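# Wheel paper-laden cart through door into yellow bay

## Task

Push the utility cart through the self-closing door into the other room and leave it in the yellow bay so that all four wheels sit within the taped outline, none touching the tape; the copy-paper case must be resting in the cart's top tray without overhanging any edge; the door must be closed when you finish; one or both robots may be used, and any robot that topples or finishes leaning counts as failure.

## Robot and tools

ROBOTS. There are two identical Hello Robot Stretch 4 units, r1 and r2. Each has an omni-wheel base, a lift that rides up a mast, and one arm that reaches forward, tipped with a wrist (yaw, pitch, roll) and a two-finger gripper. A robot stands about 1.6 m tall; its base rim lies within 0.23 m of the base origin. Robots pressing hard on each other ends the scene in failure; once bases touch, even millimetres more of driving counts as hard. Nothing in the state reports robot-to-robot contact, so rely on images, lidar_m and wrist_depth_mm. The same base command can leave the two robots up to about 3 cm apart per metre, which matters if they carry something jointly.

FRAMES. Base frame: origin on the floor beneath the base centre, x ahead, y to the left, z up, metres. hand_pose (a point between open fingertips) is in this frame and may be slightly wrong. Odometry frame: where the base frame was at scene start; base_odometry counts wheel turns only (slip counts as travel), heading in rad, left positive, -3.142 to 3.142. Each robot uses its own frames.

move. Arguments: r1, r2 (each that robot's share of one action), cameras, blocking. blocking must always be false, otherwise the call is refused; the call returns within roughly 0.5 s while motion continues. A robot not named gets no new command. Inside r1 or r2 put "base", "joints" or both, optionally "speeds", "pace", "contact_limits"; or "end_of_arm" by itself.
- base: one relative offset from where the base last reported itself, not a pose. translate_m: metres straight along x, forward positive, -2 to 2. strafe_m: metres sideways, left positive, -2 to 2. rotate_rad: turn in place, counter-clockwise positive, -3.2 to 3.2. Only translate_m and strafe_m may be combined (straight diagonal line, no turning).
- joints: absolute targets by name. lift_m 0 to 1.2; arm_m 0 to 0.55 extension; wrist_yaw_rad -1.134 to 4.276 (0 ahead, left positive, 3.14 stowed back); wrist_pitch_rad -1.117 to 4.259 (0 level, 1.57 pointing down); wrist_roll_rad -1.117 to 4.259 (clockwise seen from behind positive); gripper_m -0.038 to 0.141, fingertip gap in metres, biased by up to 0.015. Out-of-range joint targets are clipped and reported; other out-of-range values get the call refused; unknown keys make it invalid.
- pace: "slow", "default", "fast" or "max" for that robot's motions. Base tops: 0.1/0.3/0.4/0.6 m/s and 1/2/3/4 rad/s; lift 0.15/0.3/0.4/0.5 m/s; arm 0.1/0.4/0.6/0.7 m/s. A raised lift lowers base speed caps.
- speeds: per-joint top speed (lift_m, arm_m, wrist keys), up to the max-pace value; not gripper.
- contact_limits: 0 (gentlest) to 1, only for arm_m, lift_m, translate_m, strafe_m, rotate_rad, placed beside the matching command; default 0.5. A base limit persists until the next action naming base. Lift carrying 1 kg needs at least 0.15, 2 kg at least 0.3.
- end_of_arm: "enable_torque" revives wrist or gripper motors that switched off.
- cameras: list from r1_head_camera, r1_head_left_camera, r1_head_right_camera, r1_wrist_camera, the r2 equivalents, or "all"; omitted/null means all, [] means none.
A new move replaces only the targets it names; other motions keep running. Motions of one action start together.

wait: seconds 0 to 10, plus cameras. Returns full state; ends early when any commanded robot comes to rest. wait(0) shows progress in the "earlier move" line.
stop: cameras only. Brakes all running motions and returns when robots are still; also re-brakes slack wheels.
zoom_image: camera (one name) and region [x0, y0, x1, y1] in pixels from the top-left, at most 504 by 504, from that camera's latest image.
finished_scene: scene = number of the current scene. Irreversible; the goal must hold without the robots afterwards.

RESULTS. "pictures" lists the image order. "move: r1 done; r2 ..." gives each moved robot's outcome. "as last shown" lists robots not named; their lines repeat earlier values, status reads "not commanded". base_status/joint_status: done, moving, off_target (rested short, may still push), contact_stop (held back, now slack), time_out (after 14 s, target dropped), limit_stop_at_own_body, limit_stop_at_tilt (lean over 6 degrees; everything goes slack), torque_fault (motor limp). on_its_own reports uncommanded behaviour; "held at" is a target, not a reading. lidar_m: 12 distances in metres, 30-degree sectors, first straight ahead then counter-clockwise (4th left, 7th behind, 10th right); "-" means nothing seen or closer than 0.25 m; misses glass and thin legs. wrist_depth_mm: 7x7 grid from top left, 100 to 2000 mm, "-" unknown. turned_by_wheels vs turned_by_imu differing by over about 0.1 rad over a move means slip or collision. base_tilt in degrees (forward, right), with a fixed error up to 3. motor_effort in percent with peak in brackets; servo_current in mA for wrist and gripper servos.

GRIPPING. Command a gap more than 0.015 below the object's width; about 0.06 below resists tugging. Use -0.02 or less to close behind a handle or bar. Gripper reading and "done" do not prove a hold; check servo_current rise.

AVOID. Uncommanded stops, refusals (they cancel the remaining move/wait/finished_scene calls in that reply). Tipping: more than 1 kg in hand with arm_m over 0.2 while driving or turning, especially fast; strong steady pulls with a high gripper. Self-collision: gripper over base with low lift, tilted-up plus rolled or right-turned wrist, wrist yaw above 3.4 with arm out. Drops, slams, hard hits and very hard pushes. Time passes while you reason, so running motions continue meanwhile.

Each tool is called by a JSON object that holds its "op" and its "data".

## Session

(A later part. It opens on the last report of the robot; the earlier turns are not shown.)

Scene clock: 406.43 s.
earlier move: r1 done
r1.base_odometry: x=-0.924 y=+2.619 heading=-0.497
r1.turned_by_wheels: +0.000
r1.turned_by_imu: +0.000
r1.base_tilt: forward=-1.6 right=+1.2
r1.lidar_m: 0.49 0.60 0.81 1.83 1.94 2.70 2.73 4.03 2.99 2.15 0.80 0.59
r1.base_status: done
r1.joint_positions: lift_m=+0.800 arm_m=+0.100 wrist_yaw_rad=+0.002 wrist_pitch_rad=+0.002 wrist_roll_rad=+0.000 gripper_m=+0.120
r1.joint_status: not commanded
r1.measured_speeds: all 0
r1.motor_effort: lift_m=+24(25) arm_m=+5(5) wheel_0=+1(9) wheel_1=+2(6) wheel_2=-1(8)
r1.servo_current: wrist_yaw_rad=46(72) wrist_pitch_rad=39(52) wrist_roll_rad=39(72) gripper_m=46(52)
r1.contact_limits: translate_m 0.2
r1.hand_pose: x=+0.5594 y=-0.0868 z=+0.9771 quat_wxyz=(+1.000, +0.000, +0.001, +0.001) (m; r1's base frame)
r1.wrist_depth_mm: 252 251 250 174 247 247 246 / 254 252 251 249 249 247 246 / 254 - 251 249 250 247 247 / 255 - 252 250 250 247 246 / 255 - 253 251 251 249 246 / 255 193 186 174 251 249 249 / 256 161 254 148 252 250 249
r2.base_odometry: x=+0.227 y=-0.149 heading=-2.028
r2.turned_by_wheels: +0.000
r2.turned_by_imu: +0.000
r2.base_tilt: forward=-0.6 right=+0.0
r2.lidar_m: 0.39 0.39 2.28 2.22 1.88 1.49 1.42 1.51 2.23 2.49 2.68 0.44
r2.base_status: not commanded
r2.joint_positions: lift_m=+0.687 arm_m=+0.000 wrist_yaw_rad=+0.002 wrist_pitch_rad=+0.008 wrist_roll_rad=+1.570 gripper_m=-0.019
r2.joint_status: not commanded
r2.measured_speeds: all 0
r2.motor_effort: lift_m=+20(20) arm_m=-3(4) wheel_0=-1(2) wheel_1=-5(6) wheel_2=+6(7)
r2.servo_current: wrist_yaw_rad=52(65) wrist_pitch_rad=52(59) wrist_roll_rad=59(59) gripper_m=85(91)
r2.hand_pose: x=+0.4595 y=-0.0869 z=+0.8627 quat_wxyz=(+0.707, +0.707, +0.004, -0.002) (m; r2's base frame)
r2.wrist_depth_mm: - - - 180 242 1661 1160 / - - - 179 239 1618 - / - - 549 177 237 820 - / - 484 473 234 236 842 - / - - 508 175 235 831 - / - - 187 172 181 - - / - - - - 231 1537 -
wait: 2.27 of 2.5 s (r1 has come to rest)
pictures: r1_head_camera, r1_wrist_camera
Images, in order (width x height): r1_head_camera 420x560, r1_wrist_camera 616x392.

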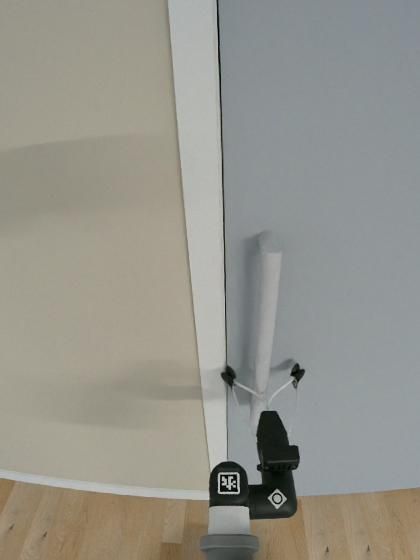

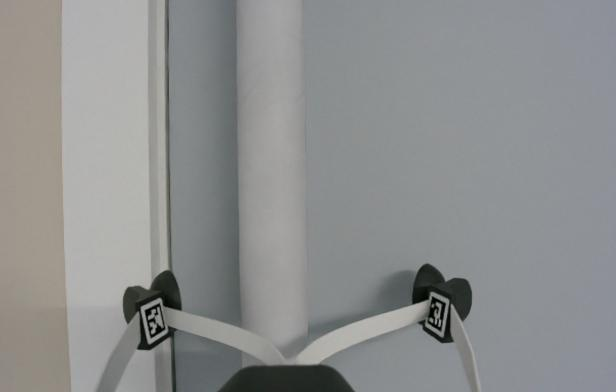

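{"op": "move", "data": {"blocking": false, "r1": {"joints":{"gripper_m":-0.02}}, "cameras": []}}

{"op": "wait", "data": {"seconds": 2, "cameras": ["r1_head_camera","r1_wrist_camera"]}}

Scene clock: 411.17 s.
move: r1 moving
r1.base_odometry: x=-0.924 y=+2.619 heading=-0.497
r1.turned_by_wheels: +0.000
r1.turned_by_imu: +0.000
r1.base_tilt: forward=-1.6 right=+1.2
r1.lidar_m: 0.46 0.60 0.83 1.84 1.94 2.70 2.75 4.00 2.99 2.16 0.79 0.57
r1.base_status: not commanded
r1.joint_positions: lift_m=+0.800 arm_m=+0.100 wrist_yaw_rad=+0.002 wrist_pitch_rad=+0.002 wrist_roll_rad=+0.000 gripper_m=+0.106
r1.joint_status: gripper_m moving
r1.measured_speeds: all 0
r1.motor_effort: lift_m=+24(25) arm_m=+5(5) wheel_0=+2(3) wheel_1=+2(2) wheel_2=-1(1)
r1.servo_current: wrist_yaw_rad=52(59) wrist_pitch_rad=39(46) wrist_roll_rad=46(52) gripper_m=78(98)
r1.contact_limits: translate_m 0.2
r1.hand_pose: x=+0.5594 y=-0.0868 z=+0.9771 quat_wxyz=(+1.000, +0.000, +0.001, +0.001) (m; r1's base frame)
r1.wrist_depth_mm: 252 251 250 175 248 246 245 / 253 - 252 249 250 247 247 / 253 - 253 250 249 247 246 / 255 - 252 250 250 248 247 / 256 - 253 251 251 250 247 / 255 191 211 175 199 249 248 / 258 172 255 146 253 250 248
r2: as last shown
r2.base_tilt: forward=-0.7 right=+0.0
r2.lidar_m: 0.38 0.38 2.29 2.20 1.89 1.45 1.42 1.56 2.25 2.49 2.67 0.44
r2.motor_effort: lift_m=+20(20) arm_m=-3(4) wheel_0=-1(1) wheel_1=-5(5) wheel_2=+6(7)
r2.servo_current: wrist_yaw_rad=46(65) wrist_pitch_rad=52(52) wrist_roll_rad=33(59) gripper_m=85(85)
r2.wrist_depth_mm: - - - 180 243 1618 1118 / - - - 179 240 1618 - / - - 549 177 239 798 - / - 484 473 234 236 866 - / - - 508 174 234 831 - / - - 187 172 181 - - / - - - - 230 1537 -
pictures: none
No camera images: "cameras" was empty.

Scene clock: 412.80 s.
earlier move: r1 done
r1.base_odometry: x=-0.924 y=+2.619 heading=-0.496
r1.turned_by_wheels: +0.001
r1.turned_by_imu: +0.001
r1.base_tilt: forward=-1.6 right=+1.3
r1.lidar_m: 0.49 0.55 0.83 1.85 1.94 2.74 2.73 4.01 2.99 2.14 0.81 0.56
r1.base_status: not commanded
r1.joint_positions: lift_m=+0.800 arm_m=+0.100 wrist_yaw_rad=+0.006 wrist_pitch_rad=+0.002 wrist_roll_rad=+0.000 gripper_m=-0.019
r1.joint_status: all done
r1.measured_speeds: all 0
r1.motor_effort: lift_m=+24(25) arm_m=-4(5) wheel_0=+2(3) wheel_1=+2(2) wheel_2=+9(9)
r1.servo_current: wrist_yaw_rad=59(72) wrist_pitch_rad=52(52) wrist_roll_rad=52(59) gripper_m=78(150)
r1.contact_limits: translate_m 0.2
r1.hand_pose: x=+0.5599 y=-0.0855 z=+0.9771 quat_wxyz=(+1.000, +0.000, +0.001, +0.003) (m; r1's base frame)
r1.wrist_depth_mm: 254 - 249 167 243 241 238 / 253 - 249 167 245 241 239 / 255 - 251 171 244 243 241 / 255 - 251 171 245 242 240 / 256 - 251 170 246 244 242 / 257 - 187 171 246 244 241 / 256 141 252 168 246 245 242
r2.base_odometry: x=+0.227 y=-0.149 heading=-2.028
r2.turned_by_wheels: +0.000
r2.turned_by_imu: +0.000
r2.base_tilt: forward=-0.7 right=+0.1
r2.lidar_m: 0.38 0.38 2.26 2.23 1.90 1.47 1.43 1.53 2.23 2.50 2.67 0.42
r2.base_status: not commanded
r2.joint_positions: lift_m=+0.687 arm_m=+0.000 wrist_yaw_rad=+0.002 wrist_pitch_rad=+0.008 wrist_roll_rad=+1.570 gripper_m=-0.019
r2.joint_status: not commanded
r2.measured_speeds: all 0
r2.motor_effort: lift_m=+20(20) arm_m=-4(4) wheel_0=-1(2) wheel_1=-5(5) wheel_2=+6(7)
r2.servo_current: wrist_yaw_rad=52(65) wrist_pitch_rad=52(59) wrist_roll_rad=46(65) gripper_m=85(91)
r2.hand_pose: x=+0.4595 y=-0.0869 z=+0.8627 quat_wxyz=(+0.707, +0.707, +0.004, -0.002) (m; r2's base frame)
r2.wrist_depth_mm: - - - 180 243 1618 1138 / - - - 178 240 1618 - / - - 549 177 238 809 - / - 480 473 235 236 854 - / - - 512 175 234 842 - / - - 187 172 181 - - / - - - - 231 1576 -
wait: 1.63 of 2 s (r1 has come to rest)
pictures: r1_head_camera, r1_wrist_camera
Images, in order (width x height): r1_head_camera 420x560, r1_wrist_camera 616x392.

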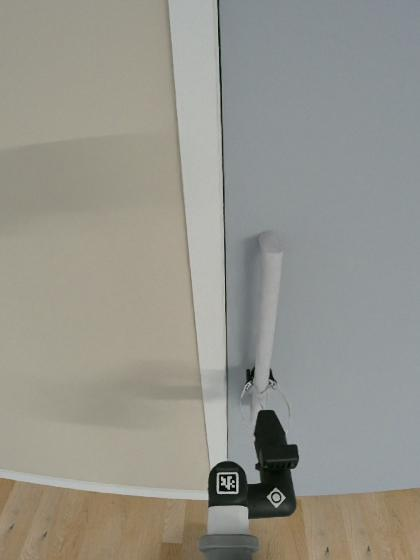

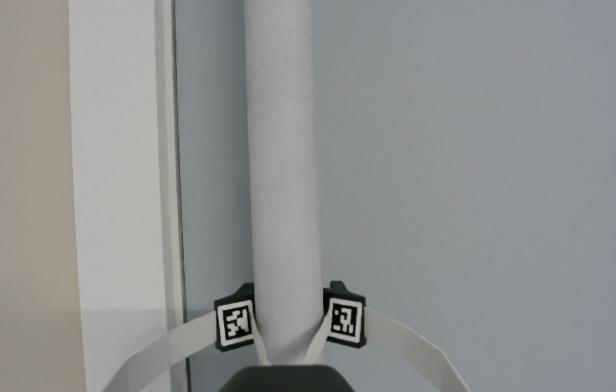

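{"op": "move", "data": {"blocking": false, "r1": {"base":{"translate_m":-0.226,"strafe_m":-0.112},"joints":{"wrist_yaw_rad":0.26},"pace":"slow","speeds":{"wrist_yaw_rad":0.09},"contact_limits":{"translate_m":0.6}}, "cameras": []}}

{"op": "wait", "data": {"seconds": 4, "cameras": ["r1_head_camera","r1_wrist_camera"]}}

Scene clock: 430.37 s.
move: r1 moving
r1.base_odometry: x=-0.937 y=+2.619 heading=-0.496
r1.turned_by_wheels: +0.000
r1.turned_by_imu: +0.000
r1.base_tilt: forward=-1.5 right=+1.3
r1.lidar_m: 0.50 0.59 0.85 1.84 1.94 2.70 2.72 4.02 2.97 2.15 0.83 0.61
r1.base_status: translate_m moving; strafe_m moving
r1.joint_positions: lift_m=+0.800 arm_m=+0.100 wrist_yaw_rad=+0.044 wrist_pitch_rad=+0.002 wrist_roll_rad=+0.000 gripper_m=-0.019
r1.joint_status: wrist_yaw_rad moving
r1.measured_speeds: translate_m=-0.048 strafe_m=-0.024 rotate_rad=+0.002 lift_m=+0.000 arm_m=+0.000 wrist_yaw_rad=+0.086 wrist_pitch_rad=+0.000 wrist_roll_rad=+0.000
r1.motor_effort: lift_m=+24(25) arm_m=-4(4) wheel_0=-5(6) wheel_1=-7(10) wheel_2=+18(18)
r1.servo_current: wrist_yaw_rad=65(91) wrist_pitch_rad=39(52) wrist_roll_rad=59(72) gripper_m=78(78)
r1.contact_limits: translate_m 0.6
r1.hand_pose: x=+0.5629 y=-0.0748 z=+0.9771 quat_wxyz=(+1.000, +0.000, +0.001, +0.022) (m; r1's base frame)
r1.wrist_depth_mm: 267 - 251 167 242 238 236 / 266 - 251 169 244 239 236 / 267 - 252 171 244 240 237 / 268 - 252 170 245 241 238 / 268 - 253 170 246 242 239 / 271 - 186 172 246 244 239 / 271 140 255 169 247 241 240
r2: as last shown
r2.lidar_m: 0.38 0.40 2.27 2.21 1.90 1.47 1.42 1.55 2.23 2.47 2.69 0.42
r2.motor_effort: lift_m=+19(20) arm_m=-4(4) wheel_0=-1(1) wheel_1=-5(6) wheel_2=+7(7)
r2.servo_current: wrist_yaw_rad=39(52) wrist_pitch_rad=52(59) wrist_roll_rad=52(65) gripper_m=78(85)
r2.wrist_depth_mm: - - - 180 242 1618 1138 / - - - 179 241 1661 - / - - 554 177 238 798 - / - 484 469 235 236 842 - / - - 512 174 234 831 - / - - 188 172 181 - - / - - - - 230 1576 -
pictures: none
No camera images: "cameras" was empty.

Scene clock: 433.57 s.
earlier move: r1 done
r1.base_odometry: x=-1.175 y=+2.628 heading=-0.494
r1.turned_by_wheels: +0.001
r1.turned_by_imu: +0.003
r1.base_tilt: forward=-1.5 right=+1.2
r1.lidar_m: 0.50 0.81 1.17 1.96 2.06 2.88 2.49 3.83 2.87 2.76 1.07 0.65
r1.base_status: done
r1.joint_positions: lift_m=+0.800 arm_m=+0.100 wrist_yaw_rad=+0.270 wrist_pitch_rad=+0.002 wrist_roll_rad=+0.000 gripper_m=-0.019
r1.joint_status: all done
r1.measured_speeds: all 0
r1.motor_effort: lift_m=+25(25) arm_m=-4(4) wheel_0=+5(7) wheel_1=-3(10) wheel_2=+17(22)
r1.servo_current: wrist_yaw_rad=72(91) wrist_pitch_rad=33(52) wrist_roll_rad=46(72) gripper_m=78(85)
r1.contact_limits: translate_m 0.6
r1.hand_pose: x=+0.5722 y=-0.0072 z=+0.9771 quat_wxyz=(+0.991, +0.000, +0.001, +0.135) (m; r1's base frame)
r1.wrist_depth_mm: - - 252 171 241 235 231 / - - 254 179 242 236 232 / - - 253 176 242 237 233 / - - 254 170 243 237 233 / - - 255 174 244 239 233 / - - 185 169 241 239 236 / - 139 255 170 163 239 235
r2.base_odometry: x=+0.227 y=-0.149 heading=-2.028
r2.turned_by_wheels: +0.000
r2.turned_by_imu: +0.000
r2.base_tilt: forward=-0.7 right=+0.1
r2.lidar_m: 0.38 0.35 2.30 2.20 1.88 1.45 1.41 1.52 2.21 2.51 2.66 0.43
r2.base_status: not commanded
r2.joint_positions: lift_m=+0.687 arm_m=+0.000 wrist_yaw_rad=+0.002 wrist_pitch_rad=+0.008 wrist_roll_rad=+1.570 gripper_m=-0.019
r2.joint_status: not commanded
r2.measured_speeds: all 0
r2.motor_effort: lift_m=+20(20) arm_m=-4(4) wheel_0=-1(2) wheel_1=-5(6) wheel_2=+6(7)
r2.servo_current: wrist_yaw_rad=52(65) wrist_pitch_rad=52(59) wrist_roll_rad=46(65) gripper_m=85(91)
r2.hand_pose: x=+0.4595 y=-0.0869 z=+0.8627 quat_wxyz=(+0.707, +0.707, +0.004, -0.002) (m; r2's base frame)
r2.wrist_depth_mm: - - - 180 243 1618 1138 / - - - 179 240 1661 - / - - 549 177 237 809 - / - 484 469 235 236 854 - / - - 512 174 234 831 - / - - 187 172 181 - - / - - - - 230 1537 -
wait: 3.20 of 4 s (r1 has come to rest)
pictures: r1_head_camera, r1_wrist_camera
Images, in order (width x height): r1_head_camera 420x560, r1_wrist_camera 616x392.

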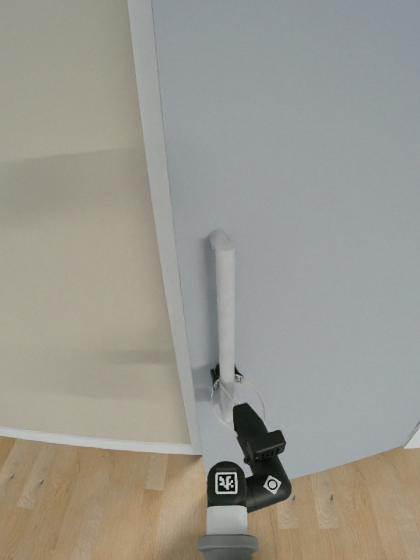

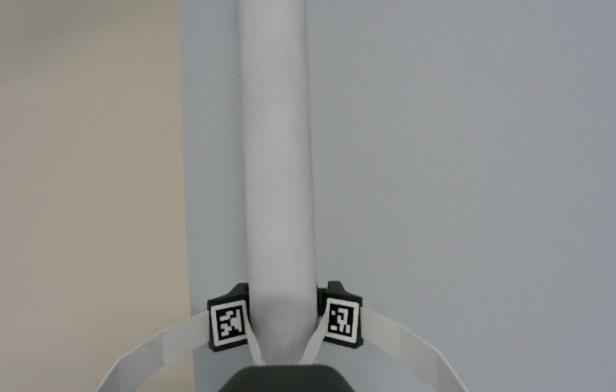

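{"op": "move", "data": {"blocking": false, "r1": {"base":{"translate_m":-0.19,"strafe_m":-0.166},"joints":{"wrist_yaw_rad":0.52},"pace":"slow","speeds":{"wrist_yaw_rad":0.09},"contact_limits":{"translate_m":0.6}}, "cameras": []}}

{"op": "wait", "data": {"seconds": 4.5, "cameras": []}}

{"op": "move", "data": {"blocking": false, "r1": {"base":{"translate_m":-0.139,"strafe_m":-0.211},"joints":{"wrist_yaw_rad":0.78},"pace":"slow","speeds":{"wrist_yaw_rad":0.09},"contact_limits":{"translate_m":0.6}}, "cameras": []}}

{"op": "wait", "data": {"seconds": 4.5, "cameras": ["r1_head_camera","r1_wrist_camera","r2_head_camera"]}}

Scene clock: 439.37 s.
move: r1 moving
r1.base_odometry: x=-1.188 y=+2.625 heading=-0.493
r1.turned_by_wheels: +0.002
r1.turned_by_imu: +0.002
r1.base_tilt: forward=-1.5 right=+1.2
r1.lidar_m: 0.50 0.81 1.18 1.94 2.07 2.88 2.48 3.83 2.86 2.76 1.09 0.65
r1.base_status: translate_m moving; strafe_m moving
r1.joint_positions: lift_m=+0.800 arm_m=+0.100 wrist_yaw_rad=+0.307 wrist_pitch_rad=+0.002 wrist_roll_rad=+0.000 gripper_m=-0.019
r1.joint_status: wrist_yaw_rad moving
r1.measured_speeds: translate_m=-0.039 strafe_m=-0.034 rotate_rad=-0.002 lift_m=+0.000 arm_m=+0.000 wrist_yaw_rad=+0.086 wrist_pitch_rad=+0.000 wrist_roll_rad=+0.000
r1.motor_effort: lift_m=+24(25) arm_m=-4(4) wheel_0=+10(12) wheel_1=-10(10) wheel_2=+20(21)
r1.servo_current: wrist_yaw_rad=46(91) wrist_pitch_rad=39(46) wrist_roll_rad=52(65) gripper_m=78(78)
r1.contact_limits: translate_m 0.6
r1.hand_pose: x=+0.5723 y=+0.0037 z=+0.9771 quat_wxyz=(+0.988, +0.000, +0.001, +0.153) (m; r1's base frame)
r1.wrist_depth_mm: - - 254 169 240 234 229 / - - 253 173 241 234 230 / - - 255 173 241 236 231 / - - 255 173 242 237 231 / - - 255 172 244 237 231 / - - 183 172 242 237 232 / - 143 256 169 177 237 234
r2: as last shown
r2.base_tilt: forward=-0.6 right=+0.0
r2.lidar_m: 0.37 0.41 2.28 2.23 1.87 1.47 1.42 1.53 2.25 2.50 2.70 0.42
r2.motor_effort: lift_m=+20(20) arm_m=-3(4) wheel_0=-1(2) wheel_1=-5(5) wheel_2=+6(7)
r2.servo_current: wrist_yaw_rad=46(52) wrist_pitch_rad=52(52) wrist_roll_rad=39(52) gripper_m=85(91)
r2.wrist_depth_mm: - - - 180 243 1618 1118 / - - - 179 240 1661 - / - - 549 177 238 798 - / - 480 473 236 236 842 - / - - 512 174 234 831 - / - - 187 172 181 - - / - - - - 230 1576 -
pictures: none
No camera images: "cameras" was empty.

Scene clock: 442.60 s.
earlier move: r1 done
r1.base_odometry: x=-1.421 y=+2.571 heading=-0.492
r1.turned_by_wheels: +0.001
r1.turned_by_imu: +0.044
r1.base_tilt: forward=-1.6 right=+1.3
r1.lidar_m: 0.49 0.57 1.47 2.13 2.24 3.30 2.29 3.47 2.65 2.58 1.29 0.70
r1.base_status: done
r1.joint_positions: lift_m=+0.800 arm_m=+0.100 wrist_yaw_rad=+0.532 wrist_pitch_rad=+0.002 wrist_roll_rad=+0.000 gripper_m=-0.019
r1.joint_status: all done
r1.measured_speeds: all 0
r1.motor_effort: lift_m=+24(25) arm_m=-4(4) wheel_0=+18(22) wheel_1=-2(10) wheel_2=+18(25)
r1.servo_current: wrist_yaw_rad=72(98) wrist_pitch_rad=46(52) wrist_roll_rad=46(72) gripper_m=72(78)
r1.contact_limits: translate_m 0.6
r1.hand_pose: x=+0.5639 y=+0.0709 z=+0.9771 quat_wxyz=(+0.965, +0.000, +0.001, +0.263) (m; r1's base frame)
r1.wrist_depth_mm: - - 257 173 235 224 218 / - - 257 242 236 224 219 / - - 258 182 237 227 220 / - - 258 177 237 228 220 / - - 259 171 237 228 220 / - - 182 170 236 228 221 / - 141 262 169 163 227 222
r2.base_odometry: x=+0.227 y=-0.149 heading=-2.028
r2.turned_by_wheels: +0.000
r2.turned_by_imu: +0.000
r2.base_tilt: forward=-0.6 right=+0.0
r2.lidar_m: 0.38 0.41 2.25 2.20 1.92 1.46 1.42 1.51 2.24 2.48 2.67 0.44
r2.base_status: not commanded
r2.joint_positions: lift_m=+0.687 arm_m=+0.000 wrist_yaw_rad=+0.002 wrist_pitch_rad=+0.008 wrist_roll_rad=+1.570 gripper_m=-0.019
r2.joint_status: not commanded
r2.measured_speeds: all 0
r2.motor_effort: lift_m=+20(20) arm_m=-4(4) wheel_0=-1(2) wheel_1=-5(6) wheel_2=+6(7)
r2.servo_current: wrist_yaw_rad=52(65) wrist_pitch_rad=46(59) wrist_roll_rad=39(59) gripper_m=85(98)
r2.hand_pose: x=+0.4595 y=-0.0869 z=+0.8627 quat_wxyz=(+0.707, +0.707, +0.004, -0.002) (m; r2's base frame)
r2.wrist_depth_mm: - - - 180 242 1618 1118 / - - - 179 239 1618 - / - - 554 177 238 809 - / - 488 473 235 236 842 - / - - 512 174 234 842 - / - - 187 173 181 - - / - - - - 230 1618 -
wait: 3.23 of 4.5 s (r1 has come to rest)
pictures: none
No camera images: "cameras" was empty.

Scene clock: 443.10 s.
move: r1 moving
r1.base_odometry: x=-1.432 y=+2.565 heading=-0.490
r1.turned_by_wheels: +0.002
r1.turned_by_imu: +0.004
r1.base_tilt: forward=-1.5 right=+1.2
r1.lidar_m: 0.50 0.55 1.49 2.15 2.28 3.31 2.30 3.48 2.64 2.58 1.27 0.72
r1.base_status: translate_m moving; strafe_m moving
r1.joint_positions: lift_m=+0.800 arm_m=+0.100 wrist_yaw_rad=+0.568 wrist_pitch_rad=+0.002 wrist_roll_rad=+0.000 gripper_m=-0.019
r1.joint_status: wrist_yaw_rad moving
r1.measured_speeds: translate_m=-0.027 strafe_m=-0.041 rotate_rad=-0.001 lift_m=+0.000 arm_m=+0.000 wrist_yaw_rad=+0.091 wrist_pitch_rad=+0.000 wrist_roll_rad=+0.000
r1.motor_effort: lift_m=+24(25) arm_m=-4(4) wheel_0=+17(18) wheel_1=-6(7) wheel_2=+19(21)
r1.servo_current: wrist_yaw_rad=72(72) wrist_pitch_rad=46(52) wrist_roll_rad=39(52) gripper_m=65(72)
r1.contact_limits: translate_m 0.6
r1.hand_pose: x=+0.5611 y=+0.0813 z=+0.9771 quat_wxyz=(+0.960, +0.000, +0.001, +0.280) (m; r1's base frame)
r1.wrist_depth_mm: - - 257 179 234 223 215 / 1808 - 258 177 236 224 216 / 1756 - 259 175 236 225 216 / 1756 - 259 175 236 226 216 / - - 262 170 237 226 219 / 1808 - 183 170 235 226 220 / - 137 185 170 178 224 220
r2: as last shown
r2.base_tilt: forward=-0.7 right=+0.0
r2.lidar_m: 0.37 0.41 2.25 2.17 1.89 1.47 1.41 1.54 2.25 2.49 2.66 0.44
r2.motor_effort: lift_m=+20(20) arm_m=-4(4) wheel_0=-1(2) wheel_1=-5(5) wheel_2=+6(7)
r2.servo_current: wrist_yaw_rad=46(59) wrist_pitch_rad=52(59) wrist_roll_rad=52(59) gripper_m=78(91)
r2.wrist_depth_mm: - - - 180 242 1618 1138 / - - - 179 240 1661 - / - - 554 178 238 809 - / - 480 473 235 236 842 - / - - 508 174 235 831 - / - - 187 172 181 - - / - - - - 230 1661 -
pictures: none
No camera images: "cameras" was empty.

Scene clock: 447.47 s.
earlier move: r1 done
r1.base_odometry: x=-1.642 y=+2.450 heading=-0.490
r1.turned_by_wheels: +0.000
r1.turned_by_imu: +0.179
r1.base_tilt: forward=-1.5 right=+1.2
r1.lidar_m: 0.50 0.50 1.99 2.36 2.74 2.26 2.25 2.78 2.38 2.09 1.17 0.69
r1.base_status: done
r1.joint_positions: lift_m=+0.800 arm_m=+0.100 wrist_yaw_rad=+0.792 wrist_pitch_rad=+0.002 wrist_roll_rad=+0.000 gripper_m=-0.019
r1.joint_status: all done
r1.measured_speeds: all 0
r1.motor_effort: lift_m=+24(25) arm_m=-6(6) wheel_0=+12(24) wheel_1=+0(8) wheel_2=+13(22)
r1.servo_current: wrist_yaw_rad=59(91) wrist_pitch_rad=52(52) wrist_roll_rad=46(65) gripper_m=72(78)
r1.contact_limits: translate_m 0.6
r1.hand_pose: x=+0.5358 y=+0.1439 z=+0.9771 quat_wxyz=(+0.923, +0.000, +0.001, +0.386) (m; r1's base frame)
r1.wrist_depth_mm: - - - 181 223 203 187 / - - - 179 224 201 187 / - - - 177 227 202 189 / - - - 171 227 203 190 / - - - 175 226 206 190 / - - 187 173 216 205 190 / - - - 171 221 198 191
r2.base_odometry: x=+0.227 y=-0.149 heading=-2.028
r2.turned_by_wheels: +0.000
r2.turned_by_imu: +0.001
r2.base_tilt: forward=-0.7 right=+0.0
r2.lidar_m: 0.37 0.39 2.29 2.22 1.88 1.45 1.40 1.54 2.24 2.51 2.68 0.44
r2.base_status: not commanded
r2.joint_positions: lift_m=+0.687 arm_m=+0.000 wrist_yaw_rad=+0.002 wrist_pitch_rad=+0.008 wrist_roll_rad=+1.570 gripper_m=-0.019
r2.joint_status: not commanded
r2.measured_speeds: all 0
r2.motor_effort: lift_m=+20(20) arm_m=-4(4) wheel_0=-2(2) wheel_1=-5(6) wheel_2=+6(7)
r2.servo_current: wrist_yaw_rad=52(65) wrist_pitch_rad=46(59) wrist_roll_rad=59(59) gripper_m=85(91)
r2.hand_pose: x=+0.4595 y=-0.0869 z=+0.8627 quat_wxyz=(+0.707, +0.707, +0.004, -0.002) (m; r2's base frame)
r2.wrist_depth_mm: - - - 180 241 1618 1138 / - - - 179 239 1576 - / - - 549 176 236 809 - / - 480 466 235 236 842 - / - - 517 174 235 831 - / - - 187 173 181 - - / - - - - 229 1576 -
wait: 4.37 of 4.5 s (r1 has come to rest)
pictures: r1_head_camera, r1_wrist_camera, r2_head_camera
Images, in order (width x height): r1_head_camera 420x560, r1_wrist_camera 616x392, r2_head_camera 420x560.

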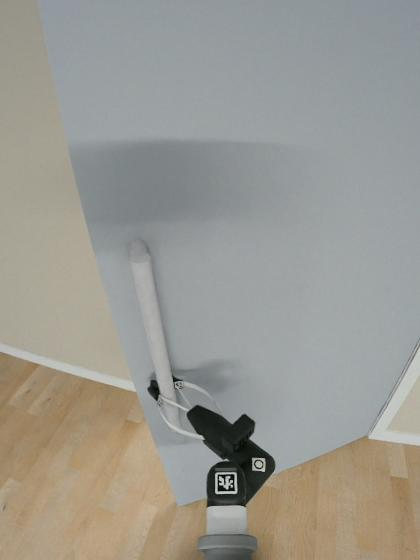

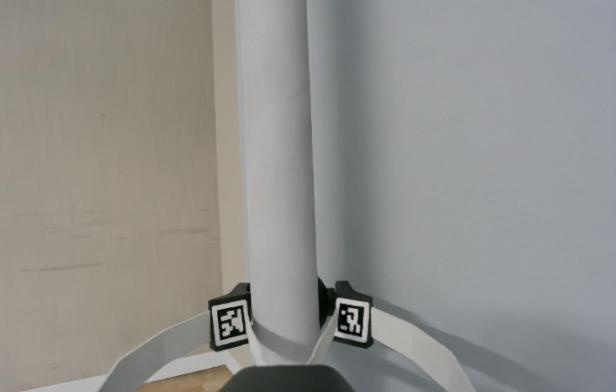

